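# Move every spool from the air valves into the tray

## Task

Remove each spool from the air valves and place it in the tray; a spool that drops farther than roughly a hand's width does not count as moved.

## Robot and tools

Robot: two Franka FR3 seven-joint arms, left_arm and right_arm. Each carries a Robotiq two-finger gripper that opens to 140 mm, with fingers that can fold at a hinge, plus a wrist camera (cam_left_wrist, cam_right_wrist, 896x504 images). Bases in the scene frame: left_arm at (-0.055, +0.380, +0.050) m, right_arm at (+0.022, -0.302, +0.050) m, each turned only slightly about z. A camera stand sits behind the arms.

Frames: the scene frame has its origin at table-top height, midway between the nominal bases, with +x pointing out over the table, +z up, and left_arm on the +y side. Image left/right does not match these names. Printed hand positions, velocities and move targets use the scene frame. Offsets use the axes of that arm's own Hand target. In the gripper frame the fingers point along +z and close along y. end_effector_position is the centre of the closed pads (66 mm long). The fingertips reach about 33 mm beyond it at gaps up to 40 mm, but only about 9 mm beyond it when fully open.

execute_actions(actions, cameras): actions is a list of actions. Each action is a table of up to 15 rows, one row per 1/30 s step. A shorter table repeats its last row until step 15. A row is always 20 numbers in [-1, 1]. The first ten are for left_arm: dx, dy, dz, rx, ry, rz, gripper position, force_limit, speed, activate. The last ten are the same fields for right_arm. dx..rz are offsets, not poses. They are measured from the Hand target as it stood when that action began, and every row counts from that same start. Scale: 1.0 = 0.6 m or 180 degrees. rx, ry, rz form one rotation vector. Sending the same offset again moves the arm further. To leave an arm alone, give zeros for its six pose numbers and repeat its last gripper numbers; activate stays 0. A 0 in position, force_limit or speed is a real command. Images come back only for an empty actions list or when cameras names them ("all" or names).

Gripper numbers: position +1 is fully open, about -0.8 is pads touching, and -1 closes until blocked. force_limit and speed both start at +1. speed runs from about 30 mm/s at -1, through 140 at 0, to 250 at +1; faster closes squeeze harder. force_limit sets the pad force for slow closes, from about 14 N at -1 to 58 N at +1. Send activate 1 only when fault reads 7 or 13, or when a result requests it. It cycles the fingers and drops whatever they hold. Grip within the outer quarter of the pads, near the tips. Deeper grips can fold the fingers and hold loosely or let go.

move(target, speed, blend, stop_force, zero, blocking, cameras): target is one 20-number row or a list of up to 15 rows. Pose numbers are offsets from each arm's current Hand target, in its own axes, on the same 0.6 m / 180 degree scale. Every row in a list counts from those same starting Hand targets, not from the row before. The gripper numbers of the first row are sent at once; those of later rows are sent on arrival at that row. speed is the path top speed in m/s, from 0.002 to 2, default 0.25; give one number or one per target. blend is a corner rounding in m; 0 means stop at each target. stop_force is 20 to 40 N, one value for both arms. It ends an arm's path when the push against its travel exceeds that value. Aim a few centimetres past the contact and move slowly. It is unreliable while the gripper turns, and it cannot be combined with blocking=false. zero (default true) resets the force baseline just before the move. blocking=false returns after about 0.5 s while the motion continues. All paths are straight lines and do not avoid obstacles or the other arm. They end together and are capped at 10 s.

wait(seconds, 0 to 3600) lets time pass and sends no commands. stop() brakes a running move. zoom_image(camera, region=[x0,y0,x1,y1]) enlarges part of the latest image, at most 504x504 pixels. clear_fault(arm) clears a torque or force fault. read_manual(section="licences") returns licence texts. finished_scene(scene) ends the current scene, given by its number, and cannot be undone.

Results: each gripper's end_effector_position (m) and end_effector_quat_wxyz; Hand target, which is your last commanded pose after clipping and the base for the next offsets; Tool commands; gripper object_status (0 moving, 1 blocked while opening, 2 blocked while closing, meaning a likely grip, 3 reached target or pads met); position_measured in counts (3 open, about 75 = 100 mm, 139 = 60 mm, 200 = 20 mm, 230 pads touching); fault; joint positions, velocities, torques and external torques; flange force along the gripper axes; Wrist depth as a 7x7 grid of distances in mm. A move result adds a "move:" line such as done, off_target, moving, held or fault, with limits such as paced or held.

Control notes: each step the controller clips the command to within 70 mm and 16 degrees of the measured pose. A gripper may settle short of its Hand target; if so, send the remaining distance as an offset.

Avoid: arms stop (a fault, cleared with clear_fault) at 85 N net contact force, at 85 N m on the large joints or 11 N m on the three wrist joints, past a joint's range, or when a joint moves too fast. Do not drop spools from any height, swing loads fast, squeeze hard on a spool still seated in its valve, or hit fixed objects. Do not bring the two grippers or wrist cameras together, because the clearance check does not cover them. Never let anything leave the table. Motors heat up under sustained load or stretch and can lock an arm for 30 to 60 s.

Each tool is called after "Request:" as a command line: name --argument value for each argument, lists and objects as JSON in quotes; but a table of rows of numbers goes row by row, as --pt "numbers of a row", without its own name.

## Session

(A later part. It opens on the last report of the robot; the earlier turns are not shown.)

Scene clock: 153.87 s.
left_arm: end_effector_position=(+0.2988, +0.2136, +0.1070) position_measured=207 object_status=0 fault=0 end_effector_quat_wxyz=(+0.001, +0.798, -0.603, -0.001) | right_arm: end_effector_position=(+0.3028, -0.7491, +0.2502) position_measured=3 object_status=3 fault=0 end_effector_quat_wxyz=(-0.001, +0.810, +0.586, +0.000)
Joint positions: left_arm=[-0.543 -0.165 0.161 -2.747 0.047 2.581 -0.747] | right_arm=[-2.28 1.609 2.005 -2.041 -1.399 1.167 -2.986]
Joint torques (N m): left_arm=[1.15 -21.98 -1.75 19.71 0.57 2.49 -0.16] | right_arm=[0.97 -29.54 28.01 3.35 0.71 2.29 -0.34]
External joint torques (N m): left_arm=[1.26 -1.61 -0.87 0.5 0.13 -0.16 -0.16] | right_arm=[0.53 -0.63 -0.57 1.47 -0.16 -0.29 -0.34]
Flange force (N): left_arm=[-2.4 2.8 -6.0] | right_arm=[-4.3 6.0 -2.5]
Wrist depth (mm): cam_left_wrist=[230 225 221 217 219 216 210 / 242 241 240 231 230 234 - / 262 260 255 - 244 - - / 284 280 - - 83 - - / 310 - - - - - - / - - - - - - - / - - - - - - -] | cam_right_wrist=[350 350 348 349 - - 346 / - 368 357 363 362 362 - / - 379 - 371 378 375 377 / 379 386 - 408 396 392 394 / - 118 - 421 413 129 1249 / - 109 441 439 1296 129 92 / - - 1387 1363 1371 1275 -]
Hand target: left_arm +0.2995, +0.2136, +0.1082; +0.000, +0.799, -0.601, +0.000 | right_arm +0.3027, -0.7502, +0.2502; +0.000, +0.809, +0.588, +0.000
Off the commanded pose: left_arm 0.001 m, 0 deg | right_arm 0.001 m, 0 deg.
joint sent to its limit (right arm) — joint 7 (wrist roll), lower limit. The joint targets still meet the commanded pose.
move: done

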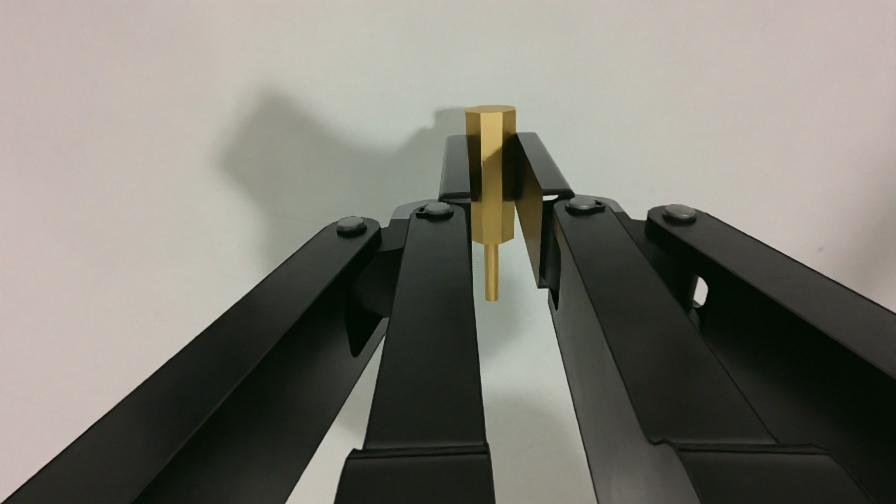

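Request:
move --target '[0.1867,-0.1538,-0.02,0,0,0.5294,-0.98,0.1,-1,0,0,0,0,0,0,0,1,1,1,0]' --cameras '["cam_left_wrist"]'

Request:
zoom_image --camera "cam_left_wrist" --region '[350, 200, 700, 500]'

Scene clock: 166.47 s.
left_arm: end_effector_position=(+0.4187, +0.1324, +0.1195) position_measured=207 object_status=2 fault=0 end_effector_quat_wxyz=(+0.001, -0.097, +0.995, +0.001) | right_arm: end_effector_position=(+0.3028, -0.7491, +0.2502) position_measured=3 object_status=3 fault=0 end_effector_quat_wxyz=(-0.001, +0.810, +0.586, +0.000)
Joint positions: left_arm=[-0.494 0.176 0.059 -2.268 -0.011 2.443 0.903] | right_arm=[-2.28 1.609 2.005 -2.041 -1.399 1.167 -2.986]
Joint velocities: left_arm=[0 0 0.001 0.001 0.001 0 0.004] | right_arm=[within noise]
Joint torques (N m): left_arm=[0.93 -34.73 -0.34 21.86 0.21 2.37 0.39] | right_arm=[1.04 -29.56 28.04 3.35 0.69 2.29 -0.29]
External joint torques (N m): left_arm=[0.92 -0.51 -0.83 0.88 -0.29 -0.15 0.39] | right_arm=[0.7 -0.71 -0.54 1.42 -0.18 -0.28 -0.29]
Flange force (N): left_arm=[-2.6 -0.4 -1.5] | right_arm=[-4.1 6.3 -2.7]
Wrist depth (mm): cam_left_wrist=[244 237 237 241 229 227 227 / 259 255 253 244 245 243 239 / - - 274 - 255 259 259 / - - - - 83 - 272 / - - - - - - - / - - - - - - - / - - - - - - -] | cam_right_wrist=[355 - 357 351 356 349 348 / 371 - - 361 361 362 364 / - 374 395 - 381 372 374 / 399 397 396 401 403 393 388 / 411 118 401 422 - 129 1236 / - 108 - 432 1296 - 92 / - - 1395 1371 1473 1379 -]
Hand target: left_arm +0.4192, +0.1315, +0.1202; +0.000, -0.094, +0.996, +0.000 | right_arm +0.3027, -0.7502, +0.2502; +0.000, +0.809, +0.588, +0.000
Off the commanded pose: left_arm 0.001 m, 0 deg | right_arm 0.001 m, 0 deg.
joint sent to its limit (right arm) — joint 7 (wrist roll), lower limit. The joint targets still meet the commanded pose.
move: done

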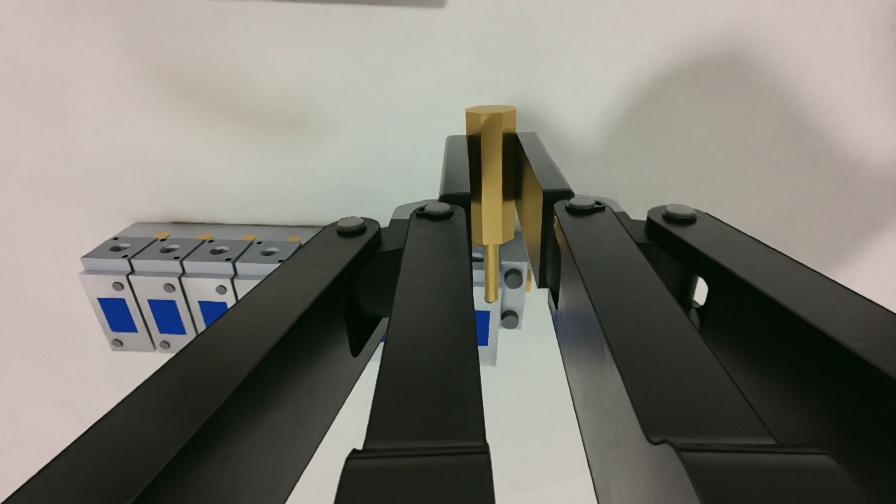

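Scaled by 1.440 from the camera's image (finer frame: 1280x720).

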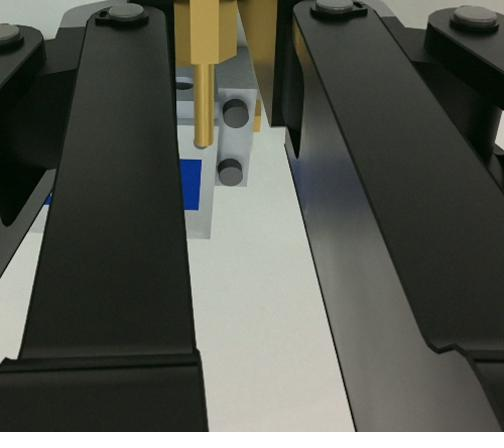

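Request:
move --target '[0.0083,-0.0055,0.05,0,0,0.011,-0.98,0.1,-1,0,0,0,0,0,0,0,1,1,1,0]' --speed 0.1 --cameras '["cam_left_wrist"]'

Request:
zoom_image --camera "cam_left_wrist" --region '[400, 200, 600, 400]'

Scene clock: 177.00 s.
left_arm: end_effector_position=(+0.4134, +0.1286, +0.0891) position_measured=207 object_status=2 fault=0 end_effector_quat_wxyz=(-0.002, -0.080, +0.997, +0.002) | right_arm: end_effector_position=(+0.3028, -0.7491, +0.2502) position_measured=3 object_status=3 fault=0 end_effector_quat_wxyz=(-0.001, +0.810, +0.586, +0.000)
Joint positions: left_arm=[-0.488 0.234 0.042 -2.282 -0.013 2.51 0.927] | right_arm=[-2.28 1.609 2.005 -2.041 -1.399 1.167 -2.986]
Joint velocities: left_arm=[0 0 -0.001 0 0 0.005 0.004] | right_arm=[within noise]
Joint torques (N m): left_arm=[0.84 -36.36 -0.2 20.57 0.42 2.93 0.28] | right_arm=[1.01 -29.52 28.02 3.41 0.69 2.3 -0.21]
External joint torques (N m): left_arm=[0.99 -1.13 -0.57 0.5 -0.04 0.42 0.28] | right_arm=[0.65 -0.6 -0.63 1.48 -0.18 -0.29 -0.21]
Flange force (N): left_arm=[0.1 1.9 -1.4] | right_arm=[-4.0 6.3 -2.5]
Wrist depth (mm): cam_left_wrist=[212 210 209 203 203 197 198 / 227 225 223 217 217 216 214 / 246 241 238 - 115 231 224 / - 261 - - 83 - 246 / - - - - - - - / - - - - - - - / - - - - - - -] | cam_right_wrist=[- - 350 349 357 350 348 / - - 362 363 362 363 362 / 380 - 381 - 377 388 362 / 397 406 - 391 395 400 - / 412 118 - - 413 129 1236 / - 128 - 1412 1318 129 92 / - 1395 1395 1325 1379 1379 -]
Hand target: left_arm +0.4150, +0.1273, +0.0902; +0.000, -0.077, +0.997, +0.000 | right_arm +0.3027, -0.7502, +0.2502; +0.000, +0.809, +0.588, +0.000
Off the commanded pose: left_arm 0.002 m, 0 deg | right_arm 0.001 m, 0 deg.
joint sent to its limit (right arm) — joint 7 (wrist roll), lower limit. The joint targets still meet the commanded pose.
move: done

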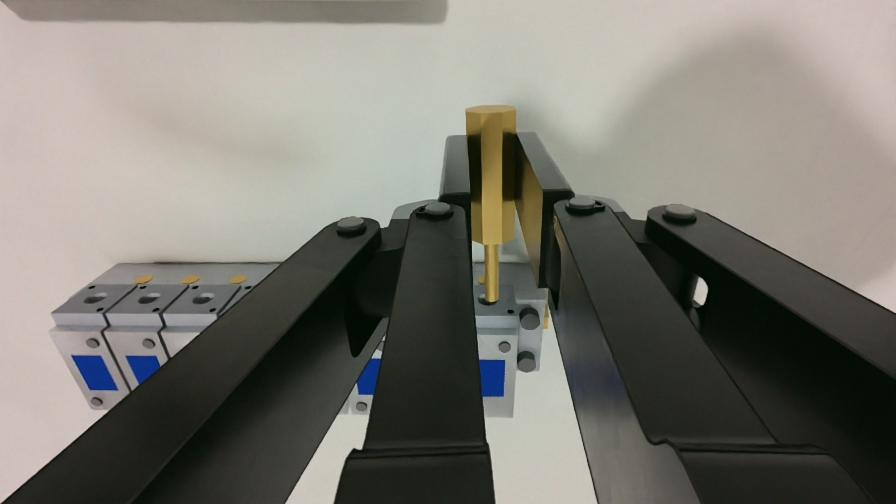

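Scaled by 2.520 from the camera's image (finer frame: 1280x720).

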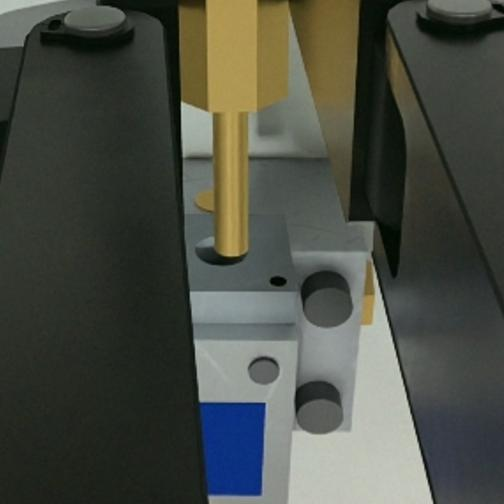

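Request:
move --target '[0,-0.003,0.035,0,0,0,-0.98,0.1,-1,0,0,0,0,0,0,0,1,1,1,0]' --speed 0.1 --cameras '["cam_left_wrist"]'

Request:
zoom_image --camera "cam_left_wrist" --region '[420, 230, 560, 370]'

Scene clock: 186.40 s.
left_arm: end_effector_position=(+0.4132, +0.1271, +0.0679) position_measured=207 object_status=2 fault=0 end_effector_quat_wxyz=(-0.002, -0.078, +0.997, +0.003) | right_arm: end_effector_position=(+0.3028, -0.7491, +0.2502) position_measured=3 object_status=3 fault=0 end_effector_quat_wxyz=(-0.001, +0.810, +0.586, +0.000)
Joint positions: left_arm=[-0.485 0.281 0.036 -2.282 -0.014 2.557 0.929] | right_arm=[-2.28 1.609 2.005 -2.041 -1.399 1.167 -2.986]
Joint velocities: left_arm=[0.001 0.001 0 -0.002 0 0.004 0.002] | right_arm=[within noise]
Joint torques (N m): left_arm=[0.9 -37.11 -0.12 19.97 0.35 2.95 0.24] | right_arm=[1.02 -29.54 28.01 3.36 0.7 2.32 -0.26]
External joint torques (N m): left_arm=[1.03 -0.95 -0.56 0.51 -0.08 0.43 0.24] | right_arm=[0.75 -0.71 -0.57 1.4 -0.16 -0.26 -0.26]
Flange force (N): left_arm=[-0.3 1.7 -1.0] | right_arm=[-4.0 6.4 -2.7]
Wrist depth (mm): cam_left_wrist=[193 190 187 184 185 182 180 / - 205 203 195 197 194 193 / 221 220 218 - 206 209 206 / 238 237 - - 83 - 228 / - - - - - - - / - - - - - - - / - - - - - - -] | cam_right_wrist=[349 - 349 356 349 349 349 / 367 - 366 364 353 359 362 / 382 377 - 370 - 380 391 / 392 391 431 398 - 399 - / 412 118 - - 433 129 1249 / - 109 - 1296 1303 129 92 / - - 1379 1363 1371 1371 -]
Hand target: left_arm +0.4152, +0.1256, +0.0692; +0.000, -0.077, +0.997, +0.000 | right_arm +0.3027, -0.7502, +0.2502; +0.000, +0.809, +0.588, +0.000
Off the commanded pose: left_arm 0.003 m, 0 deg | right_arm 0.001 m, 0 deg.
joint sent to its limit (right arm) — joint 7 (wrist roll), lower limit. The joint targets still meet the commanded pose.
move: done

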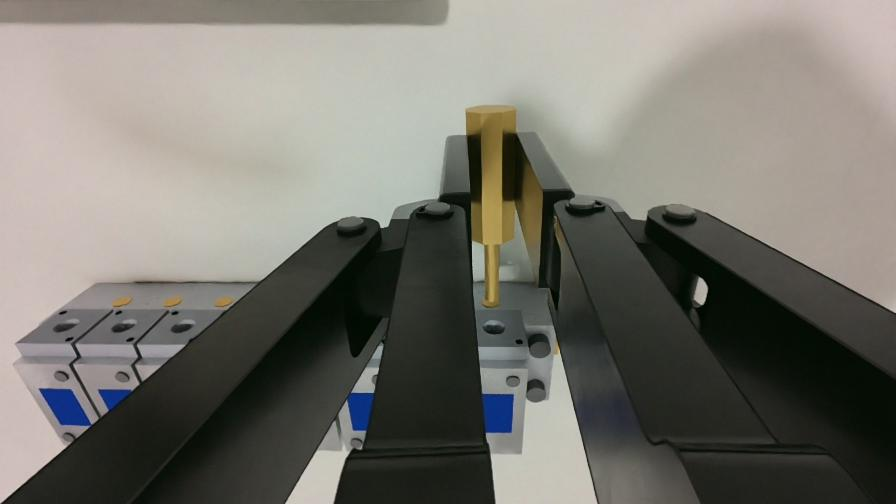

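Scaled by 3.600 from the camera's image (finer frame: 1280x720).

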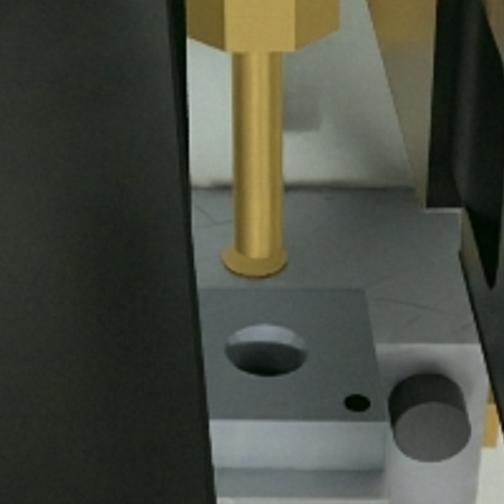

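Request:
move --target '[-0.0133,0.003,-0.0067,0,0,0,-0.98,0.1,-1,0,0,0,0,0,0,0,1,1,1,0]' --speed 0.05 --cameras '["cam_left_wrist"]'

Request:
zoom_image --camera "cam_left_wrist" --region '[420, 230, 560, 370]'

Scene clock: 190.80 s.
left_arm: end_effector_position=(+0.4223, +0.1291, +0.0727) position_measured=207 object_status=2 fault=0 end_effector_quat_wxyz=(+0.000, -0.080, +0.997, +0.001) | right_arm: end_effector_position=(+0.3028, -0.7491, +0.2502) position_measured=3 object_status=3 fault=0 end_effector_quat_wxyz=(-0.001, +0.810, +0.586, +0.000)
Joint positions: left_arm=[-0.471 0.283 0.034 -2.263 -0.014 2.547 0.936] | right_arm=[-2.28 1.609 2.005 -2.041 -1.399 1.167 -2.986]
Joint velocities: left_arm=[0.001 0 -0.002 -0.001 0 -0.004 0.006] | right_arm=[within noise]
Joint torques (N m): left_arm=[0.71 -36.9 -0.27 20.29 0.48 2.39 0.29] | right_arm=[0.98 -29.65 28.04 3.34 0.69 2.29 -0.29]
External joint torques (N m): left_arm=[0.89 -0.61 -0.65 0.79 0.04 -0.11 0.29] | right_arm=[0.73 -0.75 -0.58 1.39 -0.18 -0.28 -0.29]
Flange force (N): left_arm=[-2.2 0.1 -1.5] | right_arm=[-4.0 6.4 -2.7]
Wrist depth (mm): cam_left_wrist=[198 193 194 188 185 186 184 / 212 211 206 202 202 200 196 / 226 228 225 - 108 214 211 / - 243 - - 83 - 229 / 195 - - - - - - / - - - - - - - / - - - - - - -] | cam_right_wrist=[350 351 - - 346 354 - / 355 351 358 362 364 361 370 / 376 - 370 - 378 378 384 / 399 392 396 395 403 391 389 / 406 118 419 429 - 127 1249 / - 109 432 1223 1318 129 92 / - 1340 1379 1356 1363 1363 -]
Hand target: left_arm +0.4228, +0.1286, +0.0732; +0.000, -0.077, +0.997, +0.000 | right_arm +0.3027, -0.7502, +0.2502; +0.000, +0.809, +0.588, +0.000
Off the commanded pose: left_arm 0.001 m, 0 deg | right_arm 0.001 m, 0 deg.
joint sent to its limit (right arm) — joint 7 (wrist roll), lower limit. The joint targets still meet the commanded pose.
move: done

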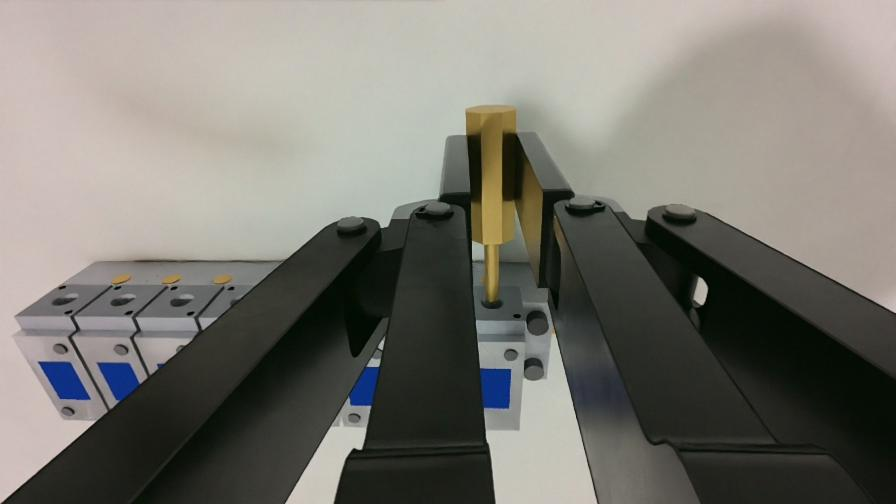

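Scaled by 3.600 from the camera's image (finer frame: 1280x720).

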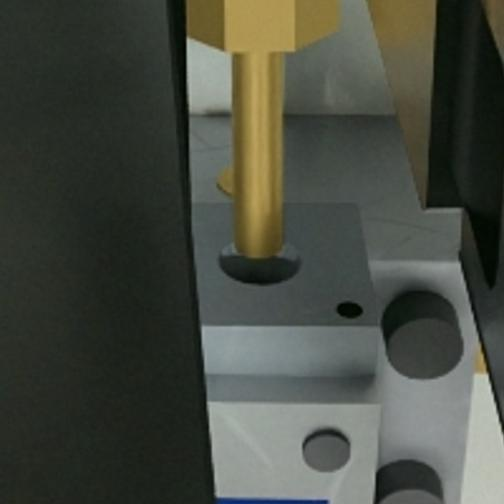

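Request:
move --target '[-0.0117,0.0007,0.0012,0,0,0,-0.98,0.1,-1,0,0,0,0,0,0,0,1,1,1,0]' --speed 0.03 --stop_force 20 --cameras '["cam_left_wrist"]'

Request:
zoom_image --camera "cam_left_wrist" --region '[420, 230, 560, 370]'

Scene clock: 197.53 s.
left_arm: end_effector_position=(+0.4226, +0.1293, +0.0693) position_measured=207 object_status=2 fault=0 end_effector_quat_wxyz=(-0.006, -0.077, +0.997, +0.003) | right_arm: end_effector_position=(+0.3028, -0.7491, +0.2502) position_measured=3 object_status=3 fault=0 end_effector_quat_wxyz=(-0.001, +0.810, +0.586, +0.000)
Joint positions: left_arm=[-0.46 0.298 0.024 -2.247 -0.014 2.532 0.945] | right_arm=[-2.28 1.609 2.005 -2.041 -1.399 1.167 -2.986]
Joint torques (N m): left_arm=[2.65 -38.21 2.15 22.48 0.91 3.56 0.27] | right_arm=[1.06 -29.51 28.02 3.31 0.68 2.3 -0.25]
External joint torques (N m): left_arm=[2.78 -1.25 1.78 2.86 0.47 1.08 0.27] | right_arm=[0.62 -0.57 -0.57 1.45 -0.19 -0.28 -0.25]
Flange force (N): left_arm=[-7.9 0.4 -0.6] | right_arm=[-4.1 6.1 -2.5]
Wrist depth (mm): cam_left_wrist=[193 190 189 187 186 185 182 / 208 - 204 198 198 198 196 / 224 224 219 - 208 211 209 / 242 240 - - 83 - 225 / - - - - - - - / - - - - - - - / - - - - - - -] | cam_right_wrist=[351 350 - - 347 - - / 364 363 - 366 - 367 366 / 375 - - 376 378 377 378 / 398 388 - 395 395 - 384 / - 118 411 410 409 129 1282 / - 109 434 435 1296 129 92 / - 1348 1379 1379 1379 1379 -]
Hand target: left_arm +0.4297, +0.1301, +0.0725; +0.000, -0.077, +0.997, +0.000 | right_arm +0.3027, -0.7502, +0.2502; +0.000, +0.809, +0.588, +0.000
Off the commanded pose: left_arm 0.008 m, 1 deg | right_arm 0.001 m, 0 deg.
joint sent to its limit (right arm) — joint 7 (wrist roll), lower limit. The joint targets still meet the commanded pose.
move: off_target (left_arm)

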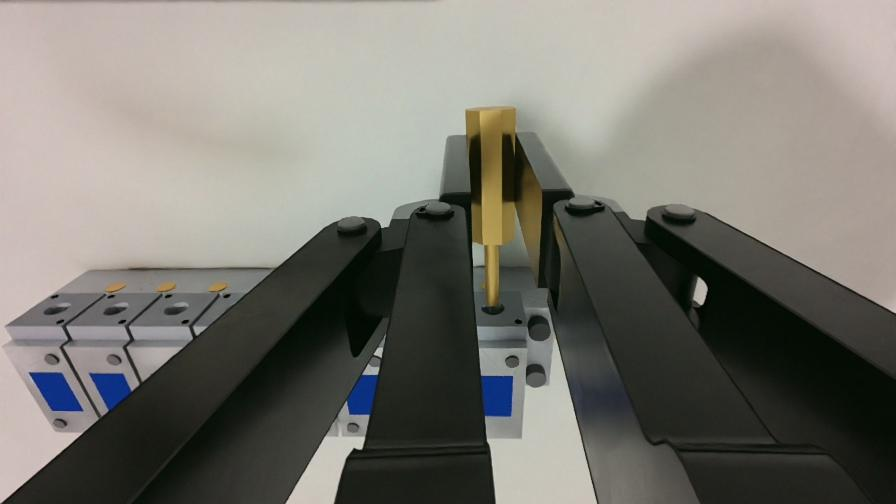

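Scaled by 3.600 from the camera's image (finer frame: 1280x720).

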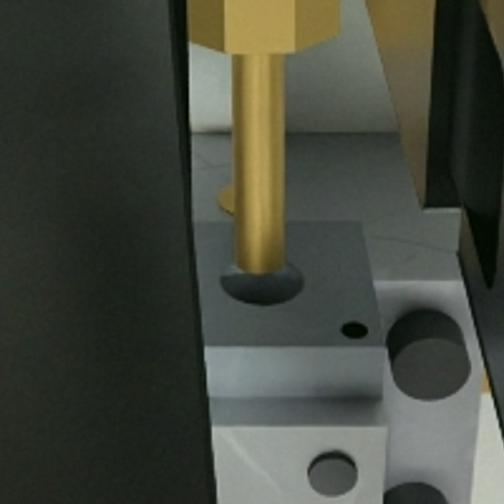

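Request:
move --target '[0.0185,0.0,-0.005,0,0,0,-0.98,0.1,-1,0,0,0,0,0,0,0,1,1,1,0]' --speed 0.05 --cameras '["cam_left_wrist"]'

Request:
zoom_image --camera "cam_left_wrist" --region '[420, 230, 560, 370]'

Scene clock: 204.03 s.
left_arm: end_effector_position=(+0.4172, +0.1289, +0.0738) position_measured=207 object_status=2 fault=0 end_effector_quat_wxyz=(-0.003, -0.074, +0.997, +0.001) | right_arm: end_effector_position=(+0.3028, -0.7491, +0.2502) position_measured=3 object_status=3 fault=0 end_effector_quat_wxyz=(-0.001, +0.810, +0.586, +0.000)
Joint positions: left_arm=[-0.465 0.274 0.025 -2.273 -0.014 2.541 0.945] | right_arm=[-2.28 1.609 2.005 -2.041 -1.399 1.167 -2.986]
Joint velocities: left_arm=[-0.002 0.001 0.002 -0.003 -0.002 0.003 0.001] | right_arm=[within noise]
Joint torques (N m): left_arm=[-0.1 -38.09 0.7 19.59 0.46 2.89 -0.16] | right_arm=[1.06 -29.6 28.05 3.35 0.68 2.3 -0.27]
External joint torques (N m): left_arm=[-0.09 -2.04 0.26 0.02 0.02 0.4 -0.16] | right_arm=[0.85 -0.73 -0.53 1.36 -0.18 -0.27 -0.28]
Flange force (N): left_arm=[4.3 2.8 -3.5] | right_arm=[-3.9 6.6 -2.8]
Wrist depth (mm): cam_left_wrist=[198 195 193 190 192 187 184 / 213 211 208 203 203 205 198 / 226 228 224 - 212 216 212 / 256 242 - - 83 - 230 / 206 - - - - - - / - - - - - - - / - - - - - - -] | cam_right_wrist=[344 - 353 349 349 349 351 / - 370 359 366 362 352 360 / - 377 380 396 376 383 - / 384 401 409 - - 396 398 / - 118 416 416 - 129 1255 / - 140 441 1289 1318 129 92 / - - 1363 1371 1371 1379 -]
Hand target: left_arm +0.4187, +0.1284, +0.0755; +0.000, -0.077, +0.997, +0.000 | right_arm +0.3027, -0.7502, +0.2502; +0.000, +0.809, +0.588, +0.000
Off the commanded pose: left_arm 0.002 m, 0 deg | right_arm 0.001 m, 0 deg.
joint sent to its limit (right arm) — joint 7 (wrist roll), lower limit. The joint targets still meet the commanded pose.
move: done

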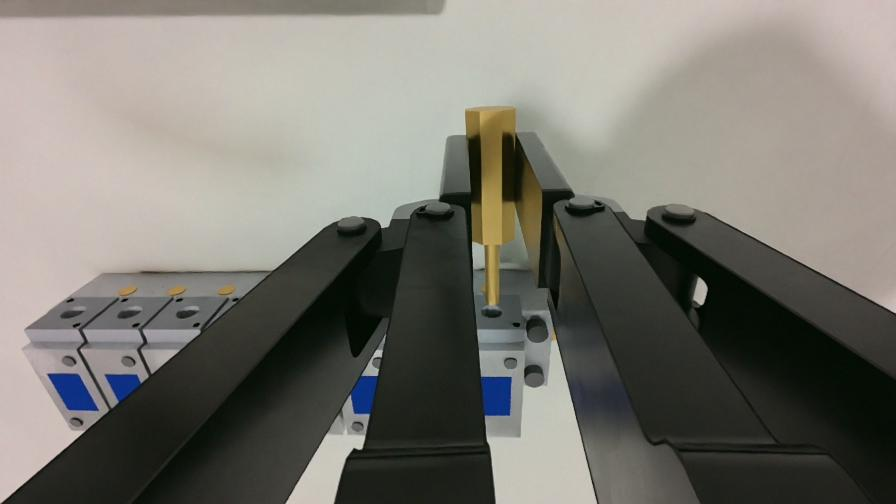

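Scaled by 3.600 from the camera's image (finer frame: 1280x720).

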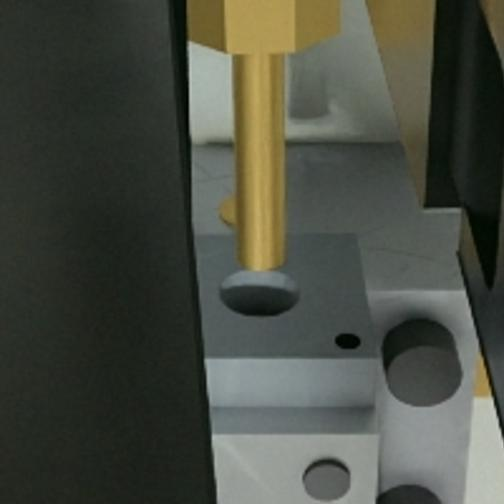

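Request:
move --target '[-0.0083,0.0,0.0012,0,0,0,-0.98,0.1,-1,0,0,0,0,0,0,0,1,1,1,0]' --speed 0.03 --cameras '["cam_left_wrist"]'

Request:
zoom_image --camera "cam_left_wrist" --region '[440, 250, 540, 350]'

Scene clock: 209.47 s.
left_arm: end_effector_position=(+0.4222, +0.1287, +0.0741) position_measured=207 object_status=2 fault=0 end_effector_quat_wxyz=(-0.001, -0.076, +0.997, +0.000) | right_arm: end_effector_position=(+0.3028, -0.7491, +0.2502) position_measured=3 object_status=3 fault=0 end_effector_quat_wxyz=(-0.001, +0.810, +0.586, +0.000)
Joint positions: left_arm=[-0.465 0.281 0.027 -2.262 -0.014 2.541 0.945] | right_arm=[-2.28 1.609 2.005 -2.041 -1.399 1.167 -2.986]
Joint torques (N m): left_arm=[0.73 -36.88 0.53 20.72 0.47 2.43 0.05] | right_arm=[1.02 -29.64 27.97 3.4 0.68 2.28 -0.29]
External joint torques (N m): left_arm=[0.78 -0.49 0.09 1.09 0.03 -0.07 0.05] | right_arm=[0.82 -0.83 -0.62 1.39 -0.18 -0.29 -0.29]
Flange force (N): left_arm=[-3.1 -0.8 -1.3] | right_arm=[-4.1 6.7 -2.8]
Wrist depth (mm): cam_left_wrist=[198 197 194 192 187 188 182 / 213 211 207 204 203 202 196 / 233 228 227 - 115 215 215 / - 244 - - 83 - - / 195 - - - - - - / - - - - - - - / - - - - - - -] | cam_right_wrist=[351 - 348 - 343 350 352 / 363 368 363 367 - - 359 / 380 381 375 377 381 383 - / - 391 - - 390 391 394 / - 118 - - 413 127 1236 / - 109 - 1223 1303 129 92 / - 1325 1371 1356 1379 - -]
Hand target: left_arm +0.4237, +0.1291, +0.0748; +0.000, -0.077, +0.997, +0.000 | right_arm +0.3027, -0.7502, +0.2502; +0.000, +0.809, +0.588, +0.000
Off the commanded pose: left_arm 0.002 m, 0 deg | right_arm 0.001 m, 0 deg.
joint sent to its limit (right arm) — joint 7 (wrist roll), lower limit. The joint targets still meet the commanded pose.
move: done

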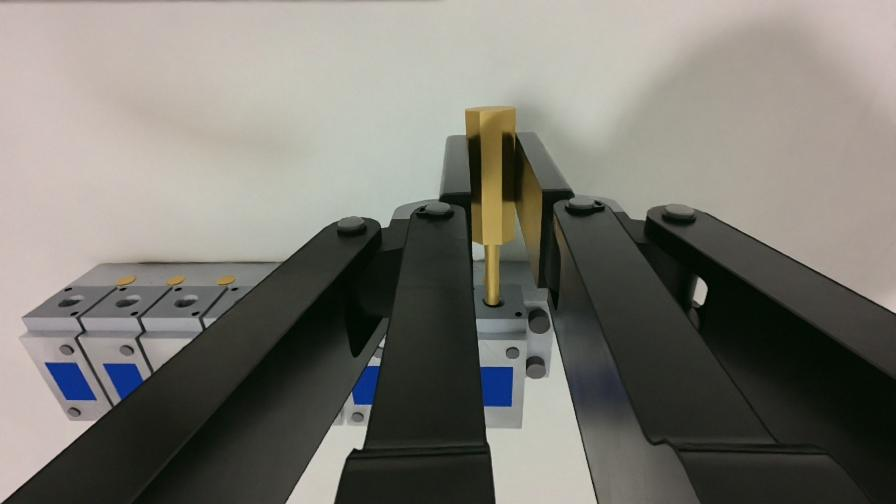

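Scaled by 5.040 from the camera's image (finer frame: 1280x720).

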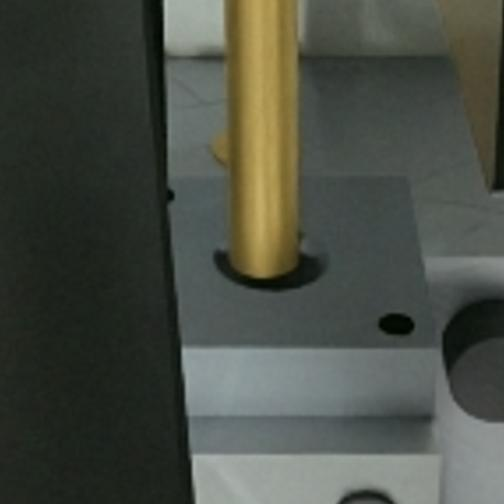

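Request:
move --target '[-0.0075,0.0008,0.0,0,0,0,-0.98,0.1,-1,0,0,0,0,0,0,0,1,1,1,0]' --speed 0.03 --cameras '["cam_left_wrist"]'

Request:
zoom_image --camera "cam_left_wrist" --region '[440, 250, 540, 350]'

Scene clock: 212.30 s.
left_arm: end_effector_position=(+0.4271, +0.1302, +0.0742) position_measured=207 object_status=2 fault=0 end_effector_quat_wxyz=(+0.000, -0.079, +0.997, +0.000) | right_arm: end_effector_position=(+0.3028, -0.7491, +0.2502) position_measured=3 object_status=3 fault=0 end_effector_quat_wxyz=(-0.001, +0.810, +0.586, +0.000)
Joint positions: left_arm=[-0.459 0.289 0.028 -2.249 -0.014 2.538 0.945] | right_arm=[-2.28 1.609 2.005 -2.041 -1.399 1.167 -2.986]
Joint velocities: left_arm=[0.003 -0.001 0.001 0 0 -0.003 -0.001] | right_arm=[within noise]
Joint torques (N m): left_arm=[0.77 -37.31 0.07 20.78 0.49 2.35 0.28] | right_arm=[1.05 -29.58 27.96 3.4 0.68 2.31 -0.28]
External joint torques (N m): left_arm=[1.01 -0.64 -0.22 1.09 0.04 -0.16 0.28] | right_arm=[0.67 -0.7 -0.59 1.5 -0.19 -0.27 -0.29]
Flange force (N): left_arm=[-3.3 -0.2 -1.7] | right_arm=[-4.3 6.5 -2.7]
Wrist depth (mm): cam_left_wrist=[199 197 194 190 192 188 184 / 210 210 208 202 203 206 197 / - 230 225 - 212 217 214 / 248 245 - - 83 - 225 / 193 - - - - - - / - - - - - - - / - - - - - - -] | cam_right_wrist=[- 352 339 350 351 347 - / - 364 - - 362 - - / - 379 378 - 374 - 376 / 401 385 - 390 - 399 396 / 412 117 425 414 - 129 1229 / - 128 - 1318 1318 129 90 / - 1348 1379 1348 1356 1387 -]
Hand target: left_arm +0.4280, +0.1303, +0.0748; +0.000, -0.077, +0.997, +0.000 | right_arm +0.3027, -0.7502, +0.2502; +0.000, +0.809, +0.588, +0.000
Off the commanded pose: left_arm 0.001 m, 0 deg | right_arm 0.001 m, 0 deg.
joint sent to its limit (right arm) — joint 7 (wrist roll), lower limit. The joint targets still meet the commanded pose.
move: done

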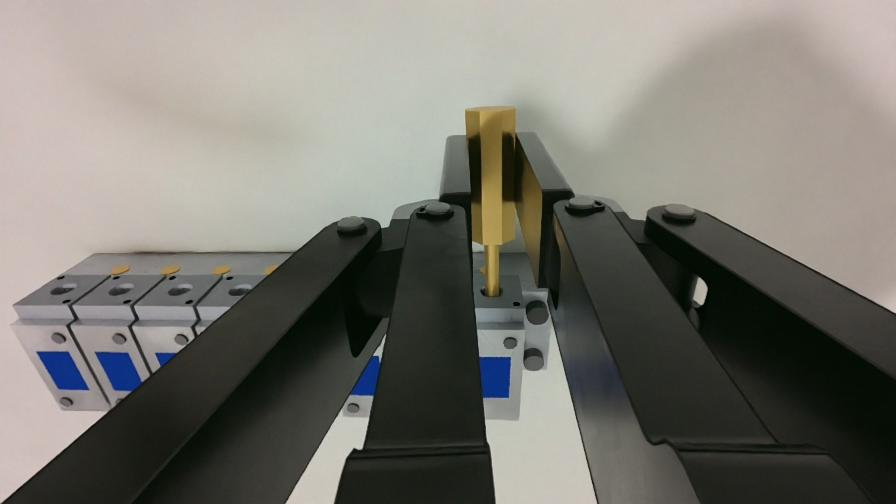

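Scaled by 5.040 from the camera's image (finer frame: 1280x720).

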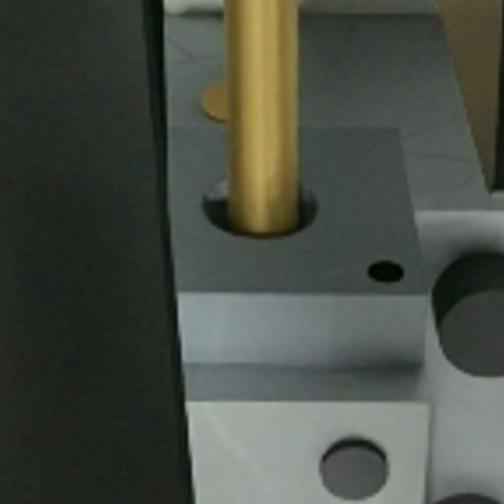

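Request:
move --target '[0,0,0.002,0,0,0,-0.98,0.1,-1,0,0,0,0,0,0,0,1,1,1,0]' --speed 0.03

Request:
move --target '[-0.01,0,0,0,0,0,-0.98,0.1,-1,0,0,0,0,0,0,0,1,1,1,0]' --speed 0.03 --cameras '["cam_left_wrist"]'

Request:
zoom_image --camera "cam_left_wrist" --region '[440, 230, 540, 330]'

Scene clock: 217.50 s.
left_arm: end_effector_position=(+0.4265, +0.1308, +0.0728) position_measured=207 object_status=2 fault=0 end_effector_quat_wxyz=(-0.001, -0.079, +0.997, +0.001) | right_arm: end_effector_position=(+0.3028, -0.7491, +0.2502) position_measured=3 object_status=3 fault=0 end_effector_quat_wxyz=(-0.001, +0.810, +0.586, +0.000)
Joint positions: left_arm=[-0.459 0.291 0.028 -2.249 -0.014 2.537 0.945] | right_arm=[-2.28 1.609 2.005 -2.041 -1.399 1.167 -2.986]
Joint torques (N m): left_arm=[0.91 -37.31 -0.08 20.41 0.49 2.69 0.26] | right_arm=[1.01 -29.56 28.03 3.43 0.7 2.31 -0.24]
External joint torques (N m): left_arm=[0.83 -0.9 -0.66 0.95 0.05 0.22 0.26] | right_arm=[0.67 -0.66 -0.59 1.49 -0.17 -0.27 -0.25]
Flange force (N): left_arm=[-1.7 0.3 -1.4] | right_arm=[-4.2 6.4 -2.7]
Wrist depth (mm): cam_left_wrist=[198 194 195 190 189 186 184 / 212 221 206 201 201 201 196 / 230 227 227 - 133 215 214 / 245 242 - - 83 - 230 / 191 - - - - - - / - - - - - - - / - - - - - - -] | cam_right_wrist=[359 350 348 348 350 - - / - 359 370 363 364 371 - / - 378 383 386 372 378 382 / - 401 - 395 395 388 391 / - 118 420 - - 127 1229 / - 109 430 1269 1311 129 92 / - 461 1371 1371 1404 1348 -]
Hand target: left_arm +0.4280, +0.1303, +0.0736; +0.000, -0.077, +0.997, +0.000 | right_arm +0.3027, -0.7502, +0.2502; +0.000, +0.809, +0.588, +0.000
Off the commanded pose: left_arm 0.002 m, 0 deg | right_arm 0.001 m, 0 deg.
joint sent to its limit (right arm) — joint 7 (wrist roll), lower limit. The joint targets still meet the commanded pose.
move: done

Scene clock: 218.03 s.
left_arm: end_effector_position=(+0.4333, +0.1316, +0.0730) position_measured=207 object_status=2 fault=0 end_effector_quat_wxyz=(+0.000, -0.081, +0.997, +0.000) | right_arm: end_effector_position=(+0.3028, -0.7491, +0.2502) position_measured=3 object_status=3 fault=0 end_effector_quat_wxyz=(-0.001, +0.810, +0.586, +0.000)
Joint positions: left_arm=[-0.451 0.302 0.028 -2.232 -0.014 2.534 0.949] | right_arm=[-2.28 1.609 2.005 -2.041 -1.399 1.167 -2.986]
Joint velocities: left_arm=[0.004 0 -0.001 0.003 -0.001 -0.002 0.005] | right_arm=[within noise]
Joint torques (N m): left_arm=[0.74 -38.11 -0.19 20.39 0.49 2.32 0.43] | right_arm=[1.06 -29.55 28.05 3.35 0.69 2.29 -0.29]
External joint torques (N m): left_arm=[1.03 -0.87 -0.46 0.57 0.04 -0.2 0.44] | right_arm=[0.59 -0.69 -0.45 1.49 -0.18 -0.29 -0.29]
Flange force (N): left_arm=[-1.6 1.3 -2.2] | right_arm=[-4.2 6.1 -2.9]
Wrist depth (mm): cam_left_wrist=[- 194 193 190 187 187 183 / 213 - 208 202 - 202 196 / 227 230 224 - 214 216 212 / - 239 - - 83 - 228 / 189 - - - - - - / - - - - - - - / - - - - - - -] | cam_right_wrist=[347 - 350 349 - - 347 / 356 366 364 359 364 - 366 / 396 391 382 388 372 380 375 / 393 395 401 388 401 397 - / - 118 - 415 403 127 1223 / - 109 - 438 1303 129 92 / - 1412 1387 1371 1379 1511 -]
Hand target: left_arm +0.4340, +0.1312, +0.0736; +0.000, -0.077, +0.997, +0.000 | right_arm +0.3027, -0.7502, +0.2502; +0.000, +0.809, +0.588, +0.000
Off the commanded pose: left_arm 0.001 m, 0 deg | right_arm 0.001 m, 0 deg.
joint sent to its limit (right arm) — joint 7 (wrist roll), lower limit. The joint targets still meet the commanded pose.
move: done

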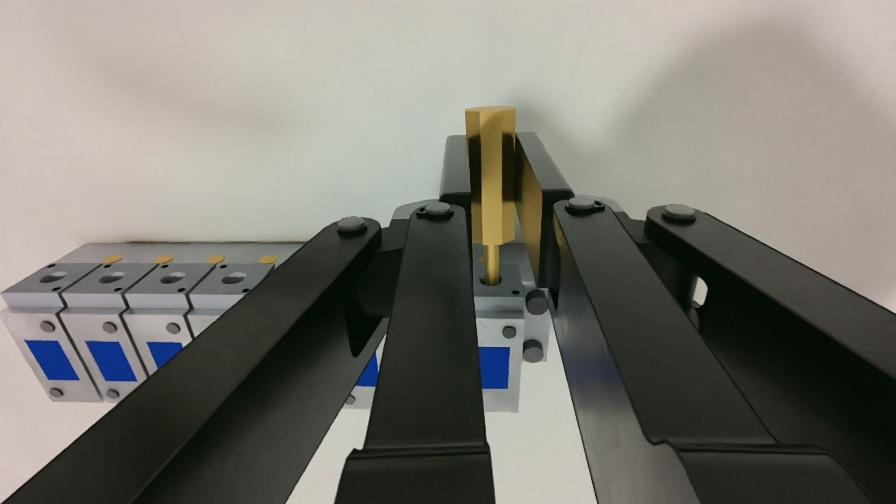

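Scaled by 5.040 from the camera's image (finer frame: 1280x720).

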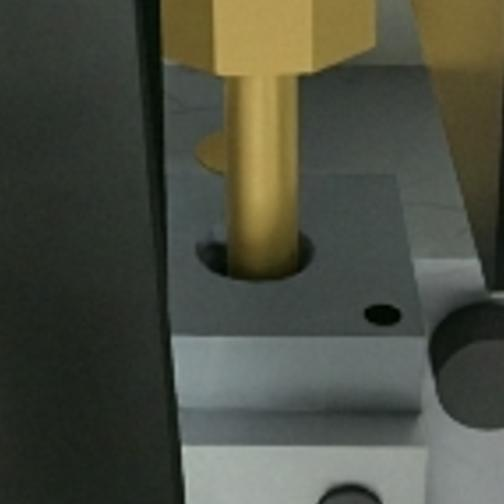

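Request:
move --target '[0,-0.0032,0,0,0,-0.0083,-0.98,0.1,-1,0,0,0,0,0,0,0,1,1,1,0]' --speed 0.03

Request:
move --target '[-0.0117,0,0,0,0,0,-0.98,0.1,-1,0,0,0,0,0,0,0,1,1,1,0]' --speed 0.03 --cameras '["cam_left_wrist"]'

Request:
zoom_image --camera "cam_left_wrist" --region '[440, 220, 540, 320]'

Scene clock: 223.93 s.
left_arm: end_effector_position=(+0.4336, +0.1300, +0.0730) position_measured=207 object_status=2 fault=0 end_effector_quat_wxyz=(+0.000, -0.084, +0.996, +0.001) | right_arm: end_effector_position=(+0.3028, -0.7491, +0.2502) position_measured=3 object_status=3 fault=0 end_effector_quat_wxyz=(-0.001, +0.810, +0.586, +0.000)
Joint positions: left_arm=[-0.456 0.305 0.03 -2.228 -0.014 2.532 0.939] | right_arm=[-2.28 1.609 2.005 -2.041 -1.399 1.167 -2.986]
Joint velocities: left_arm=[0 0 0.001 0.001 0 0 -0.006] | right_arm=[within noise]
Joint torques (N m): left_arm=[-0.23 -37.77 0.62 20.67 0.47 2.36 -0.16] | right_arm=[1.02 -29.58 28.1 3.36 0.69 2.29 -0.22]
External joint torques (N m): left_arm=[-0.12 -0.38 0.16 0.79 0.03 -0.17 -0.15] | right_arm=[0.66 -0.7 -0.51 1.47 -0.18 -0.29 -0.22]
Flange force (N): left_arm=[-1.6 -1.7 -1.3] | right_arm=[-4.0 6.3 -2.8]
Wrist depth (mm): cam_left_wrist=[200 200 194 191 189 186 183 / 209 210 207 201 202 203 196 / 234 231 224 - 212 215 212 / 243 239 - - 83 - 227 / 187 - - - - - - / - - - - - - - / - - - - - - -] | cam_right_wrist=[352 358 - 355 - - 353 / 361 371 367 365 366 356 370 / 371 375 374 380 368 381 391 / 397 394 - - - 403 - / 413 118 425 424 427 129 1236 / - 109 - 440 1303 129 92 / - - 1325 1387 1348 1371 -]
Hand target: left_arm +0.4343, +0.1293, +0.0736; +0.000, -0.090, +0.996, +0.000 | right_arm +0.3027, -0.7502, +0.2502; +0.000, +0.809, +0.588, +0.000
Off the commanded pose: left_arm 0.001 m, 1 deg | right_arm 0.001 m, 0 deg.
joint sent to its limit (right arm) — joint 7 (wrist roll), lower limit. The joint targets still meet the commanded pose.
move: done

Scene clock: 224.57 s.
left_arm: end_effector_position=(+0.4350, +0.1299, +0.0706) position_measured=207 object_status=2 fault=0 end_effector_quat_wxyz=(-0.005, -0.085, +0.996, +0.003) | right_arm: end_effector_position=(+0.3028, -0.7491, +0.2502) position_measured=3 object_status=3 fault=0 end_effector_quat_wxyz=(-0.001, +0.810, +0.586, +0.000)
Joint positions: left_arm=[-0.455 0.319 0.031 -2.21 -0.015 2.518 0.939] | right_arm=[-2.28 1.609 2.005 -2.041 -1.399 1.167 -2.986]
Joint velocities: left_arm=[0 0.001 0 0.001 0 -0.003 0.001] | right_arm=[within noise]
Joint torques (N m): left_arm=[2.56 -39.06 1.79 22.58 0.54 3.36 0.04] | right_arm=[1.04 -29.62 28.03 3.32 0.68 2.29 -0.26]
External joint torques (N m): left_arm=[2.72 -1.39 1.36 2.79 0.09 0.89 0.04] | right_arm=[0.92 -0.78 -0.57 1.27 -0.16 -0.27 -0.26]
Flange force (N): left_arm=[-7.4 -0.1 -1.2] | right_arm=[-3.7 6.6 -2.7]
Wrist depth (mm): cam_left_wrist=[193 194 193 190 185 184 183 / - 208 206 199 201 200 195 / 227 225 - - 119 213 210 / 239 233 - - 83 - 226 / 182 - - - - - - / - - - - - - - / - - - - - - -] | cam_right_wrist=[346 356 346 346 335 - 348 / - 359 367 365 364 366 - / 379 389 - 383 - 378 375 / 399 396 395 394 - 394 - / 415 118 415 413 - 129 1242 / - 128 451 1275 1282 129 92 / - 463 1379 1395 1363 1379 -]
Hand target: left_arm +0.4412, +0.1306, +0.0736; +0.000, -0.090, +0.996, +0.000 | right_arm +0.3027, -0.7502, +0.2502; +0.000, +0.809, +0.588, +0.000
Off the commanded pose: left_arm 0.007 m, 1 deg | right_arm 0.001 m, 0 deg.
joint sent to its limit (right arm) — joint 7 (wrist roll), lower limit. The joint targets still meet the commanded pose.
move: off_target (left_arm)

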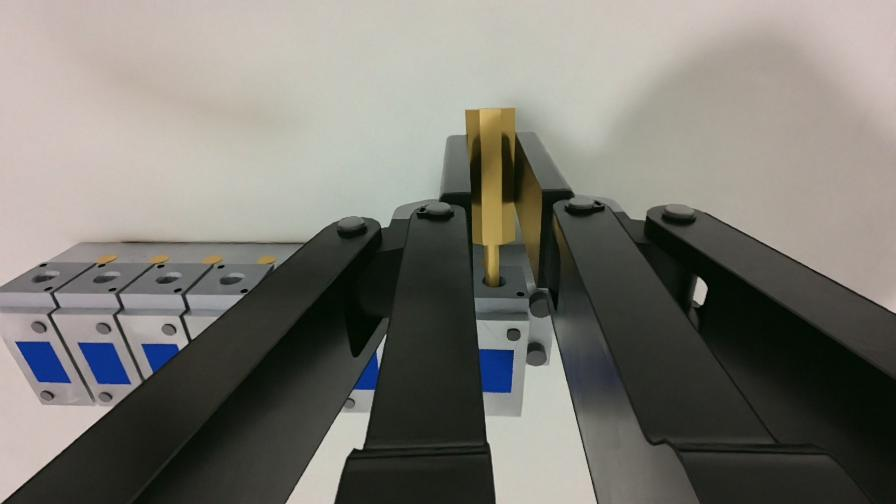

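Scaled by 5.040 from the camera's image (finer frame: 1280x720).

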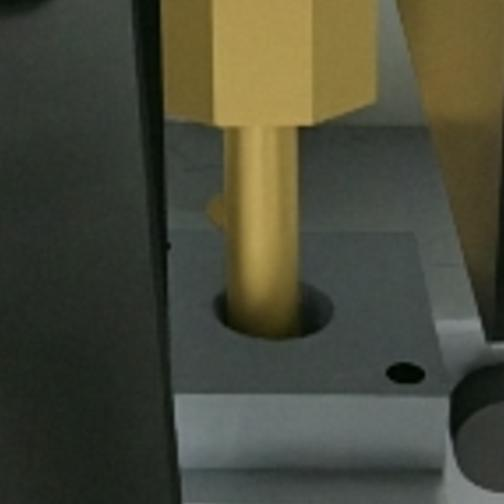

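Request:
move --target '[-0.0083,0,-0.008,0,0,0,-0.98,0.1,-1,0,0,0,0,0,0,0,1,1,1,0]' --speed 0.03 --cameras '["cam_left_wrist"]'

Request:
zoom_image --camera "cam_left_wrist" --region '[440, 220, 540, 320]'

Scene clock: 227.53 s.
left_arm: end_effector_position=(+0.4372, +0.1302, +0.0737) position_measured=207 object_status=2 fault=0 end_effector_quat_wxyz=(-0.007, -0.087, +0.996, +0.004) | right_arm: end_effector_position=(+0.3028, -0.7491, +0.2502) position_measured=3 object_status=3 fault=0 end_effector_quat_wxyz=(-0.001, +0.810, +0.586, +0.000)
Joint positions: left_arm=[-0.451 0.32 0.029 -2.197 -0.016 2.499 0.939] | right_arm=[-2.28 1.609 2.005 -2.041 -1.399 1.167 -2.986]
Joint velocities: left_arm=[0.002 0 -0.001 0.001 0.001 -0.003 0] | right_arm=[within noise]
Joint torques (N m): left_arm=[3.62 -40.27 2.67 23.13 0.94 3.75 0.22] | right_arm=[1.05 -29.6 28.02 3.32 0.69 2.29 -0.27]
External joint torques (N m): left_arm=[3.79 -2.29 2.24 3.11 0.48 1.28 0.22] | right_arm=[0.76 -0.71 -0.54 1.34 -0.16 -0.28 -0.27]
Flange force (N): left_arm=[-7.4 2.4 -2.4] | right_arm=[-3.9 6.3 -2.7]
Wrist depth (mm): cam_left_wrist=[197 195 193 191 190 188 187 / 213 209 208 202 203 208 199 / 233 231 221 - 212 219 214 / 240 226 - - 83 - 229 / 185 - - - - - - / - - - - - - - / - - - - - - -] | cam_right_wrist=[352 348 - 349 354 349 353 / 368 - - 363 368 364 358 / - 380 384 377 378 378 378 / 396 402 394 - 395 390 393 / 413 118 418 406 407 127 1269 / - 128 - 1340 1289 121 92 / - 1412 1387 1363 1395 1395 -]
Hand target: left_arm +0.4461, +0.1314, +0.0784; +0.000, -0.090, +0.996, +0.000 | right_arm +0.3027, -0.7502, +0.2502; +0.000, +0.809, +0.588, +0.000
Off the commanded pose: left_arm 0.010 m, 1 deg | right_arm 0.001 m, 0 deg.
joint sent to its limit (right arm) — joint 7 (wrist roll), lower limit. The joint targets still meet the commanded pose.
move: off_target (left_arm)

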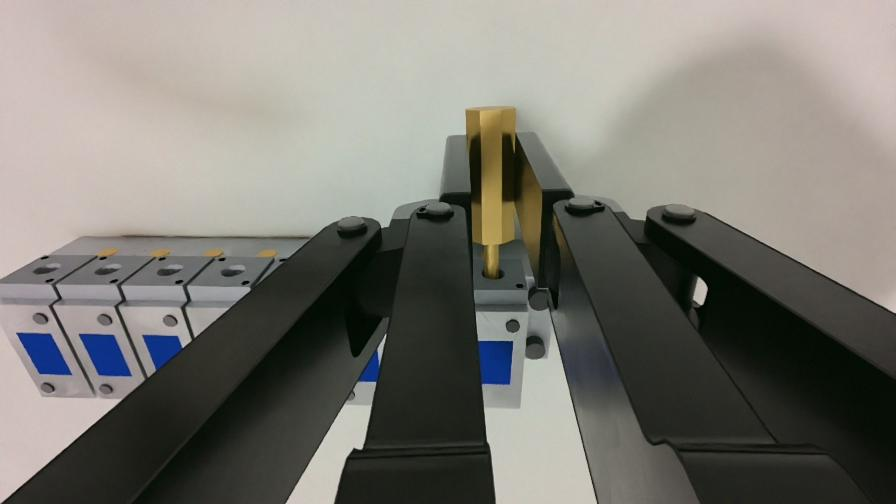

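Scaled by 5.040 from the camera's image (finer frame: 1280x720).

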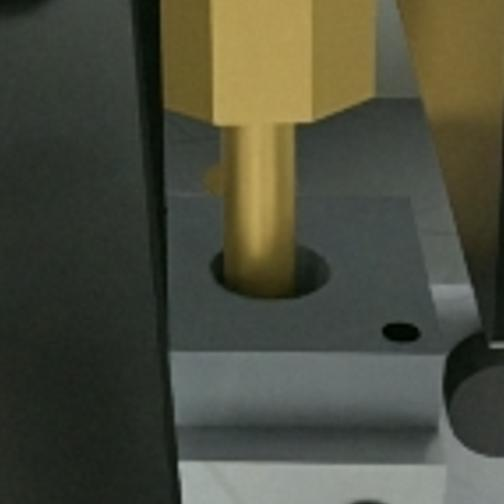

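Request:
move --target '[-0.01,0.001,-0.003,0,0,0,-0.98,0.1,-1,0,0,0,0,0,0,0,1,1,1,0]' --speed 0.03 --cameras '["cam_left_wrist"]'

Request:
zoom_image --camera "cam_left_wrist" --region '[440, 220, 540, 320]'

Scene clock: 229.97 s.
left_arm: end_effector_position=(+0.4428, +0.1315, +0.0756) position_measured=207 object_status=2 fault=0 end_effector_quat_wxyz=(-0.008, -0.089, +0.996, +0.004) | right_arm: end_effector_position=(+0.3028, -0.7491, +0.2502) position_measured=3 object_status=3 fault=0 end_effector_quat_wxyz=(-0.001, +0.810, +0.586, +0.000)
Joint positions: left_arm=[-0.442 0.326 0.027 -2.18 -0.016 2.488 0.943] | right_arm=[-2.28 1.609 2.005 -2.041 -1.399 1.167 -2.986]
Joint velocities: left_arm=[0.002 0 -0.002 0.002 0 -0.004 0.005] | right_arm=[within noise]
Joint torques (N m): left_arm=[3.49 -40.3 2.52 23.67 1.1 3.77 0.24] | right_arm=[1.03 -29.55 27.98 3.36 0.69 2.31 -0.31]
External joint torques (N m): left_arm=[3.63 -2.26 2.08 3.73 0.64 1.33 0.24] | right_arm=[0.53 -0.54 -0.7 1.51 -0.18 -0.29 -0.31]
Flange force (N): left_arm=[-9.1 0.8 -2.3] | right_arm=[-4.3 6.1 -2.2]
Wrist depth (mm): cam_left_wrist=[199 197 195 196 192 189 187 / 210 215 212 204 205 204 194 / 235 229 228 - 215 219 217 / 242 225 - - 83 - 230 / 190 - - - - - - / - - - - - - - / - - - - - - -] | cam_right_wrist=[355 345 347 345 346 342 344 / 364 368 - 363 363 - 367 / - 376 - 378 380 383 368 / - 397 394 393 395 393 390 / 415 118 417 413 - 127 1255 / - 109 442 1269 1318 129 92 / - - 1379 1371 1371 1379 -]
Hand target: left_arm +0.4519, +0.1331, +0.0802; +0.000, -0.090, +0.996, +0.000 | right_arm +0.3027, -0.7502, +0.2502; +0.000, +0.809, +0.588, +0.000
Off the commanded pose: left_arm 0.010 m, 1 deg | right_arm 0.001 m, 0 deg.
joint sent to its limit (right arm) — joint 7 (wrist roll), lower limit. The joint targets still meet the commanded pose.
move: off_target (left_arm)

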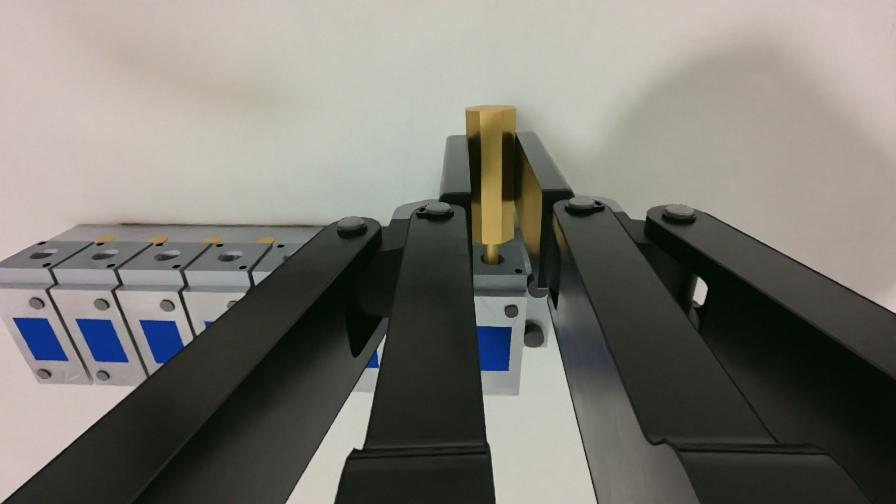

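Scaled by 5.040 from the camera's image (finer frame: 1280x720).

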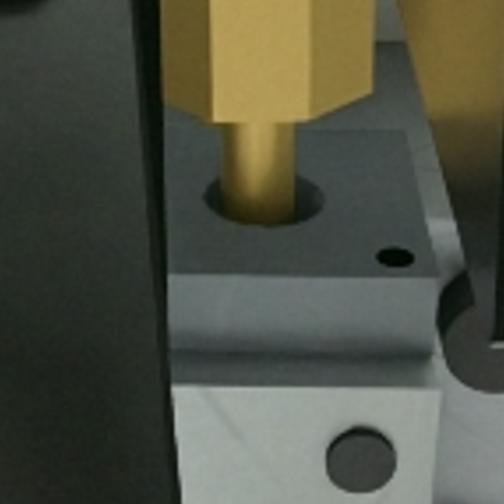

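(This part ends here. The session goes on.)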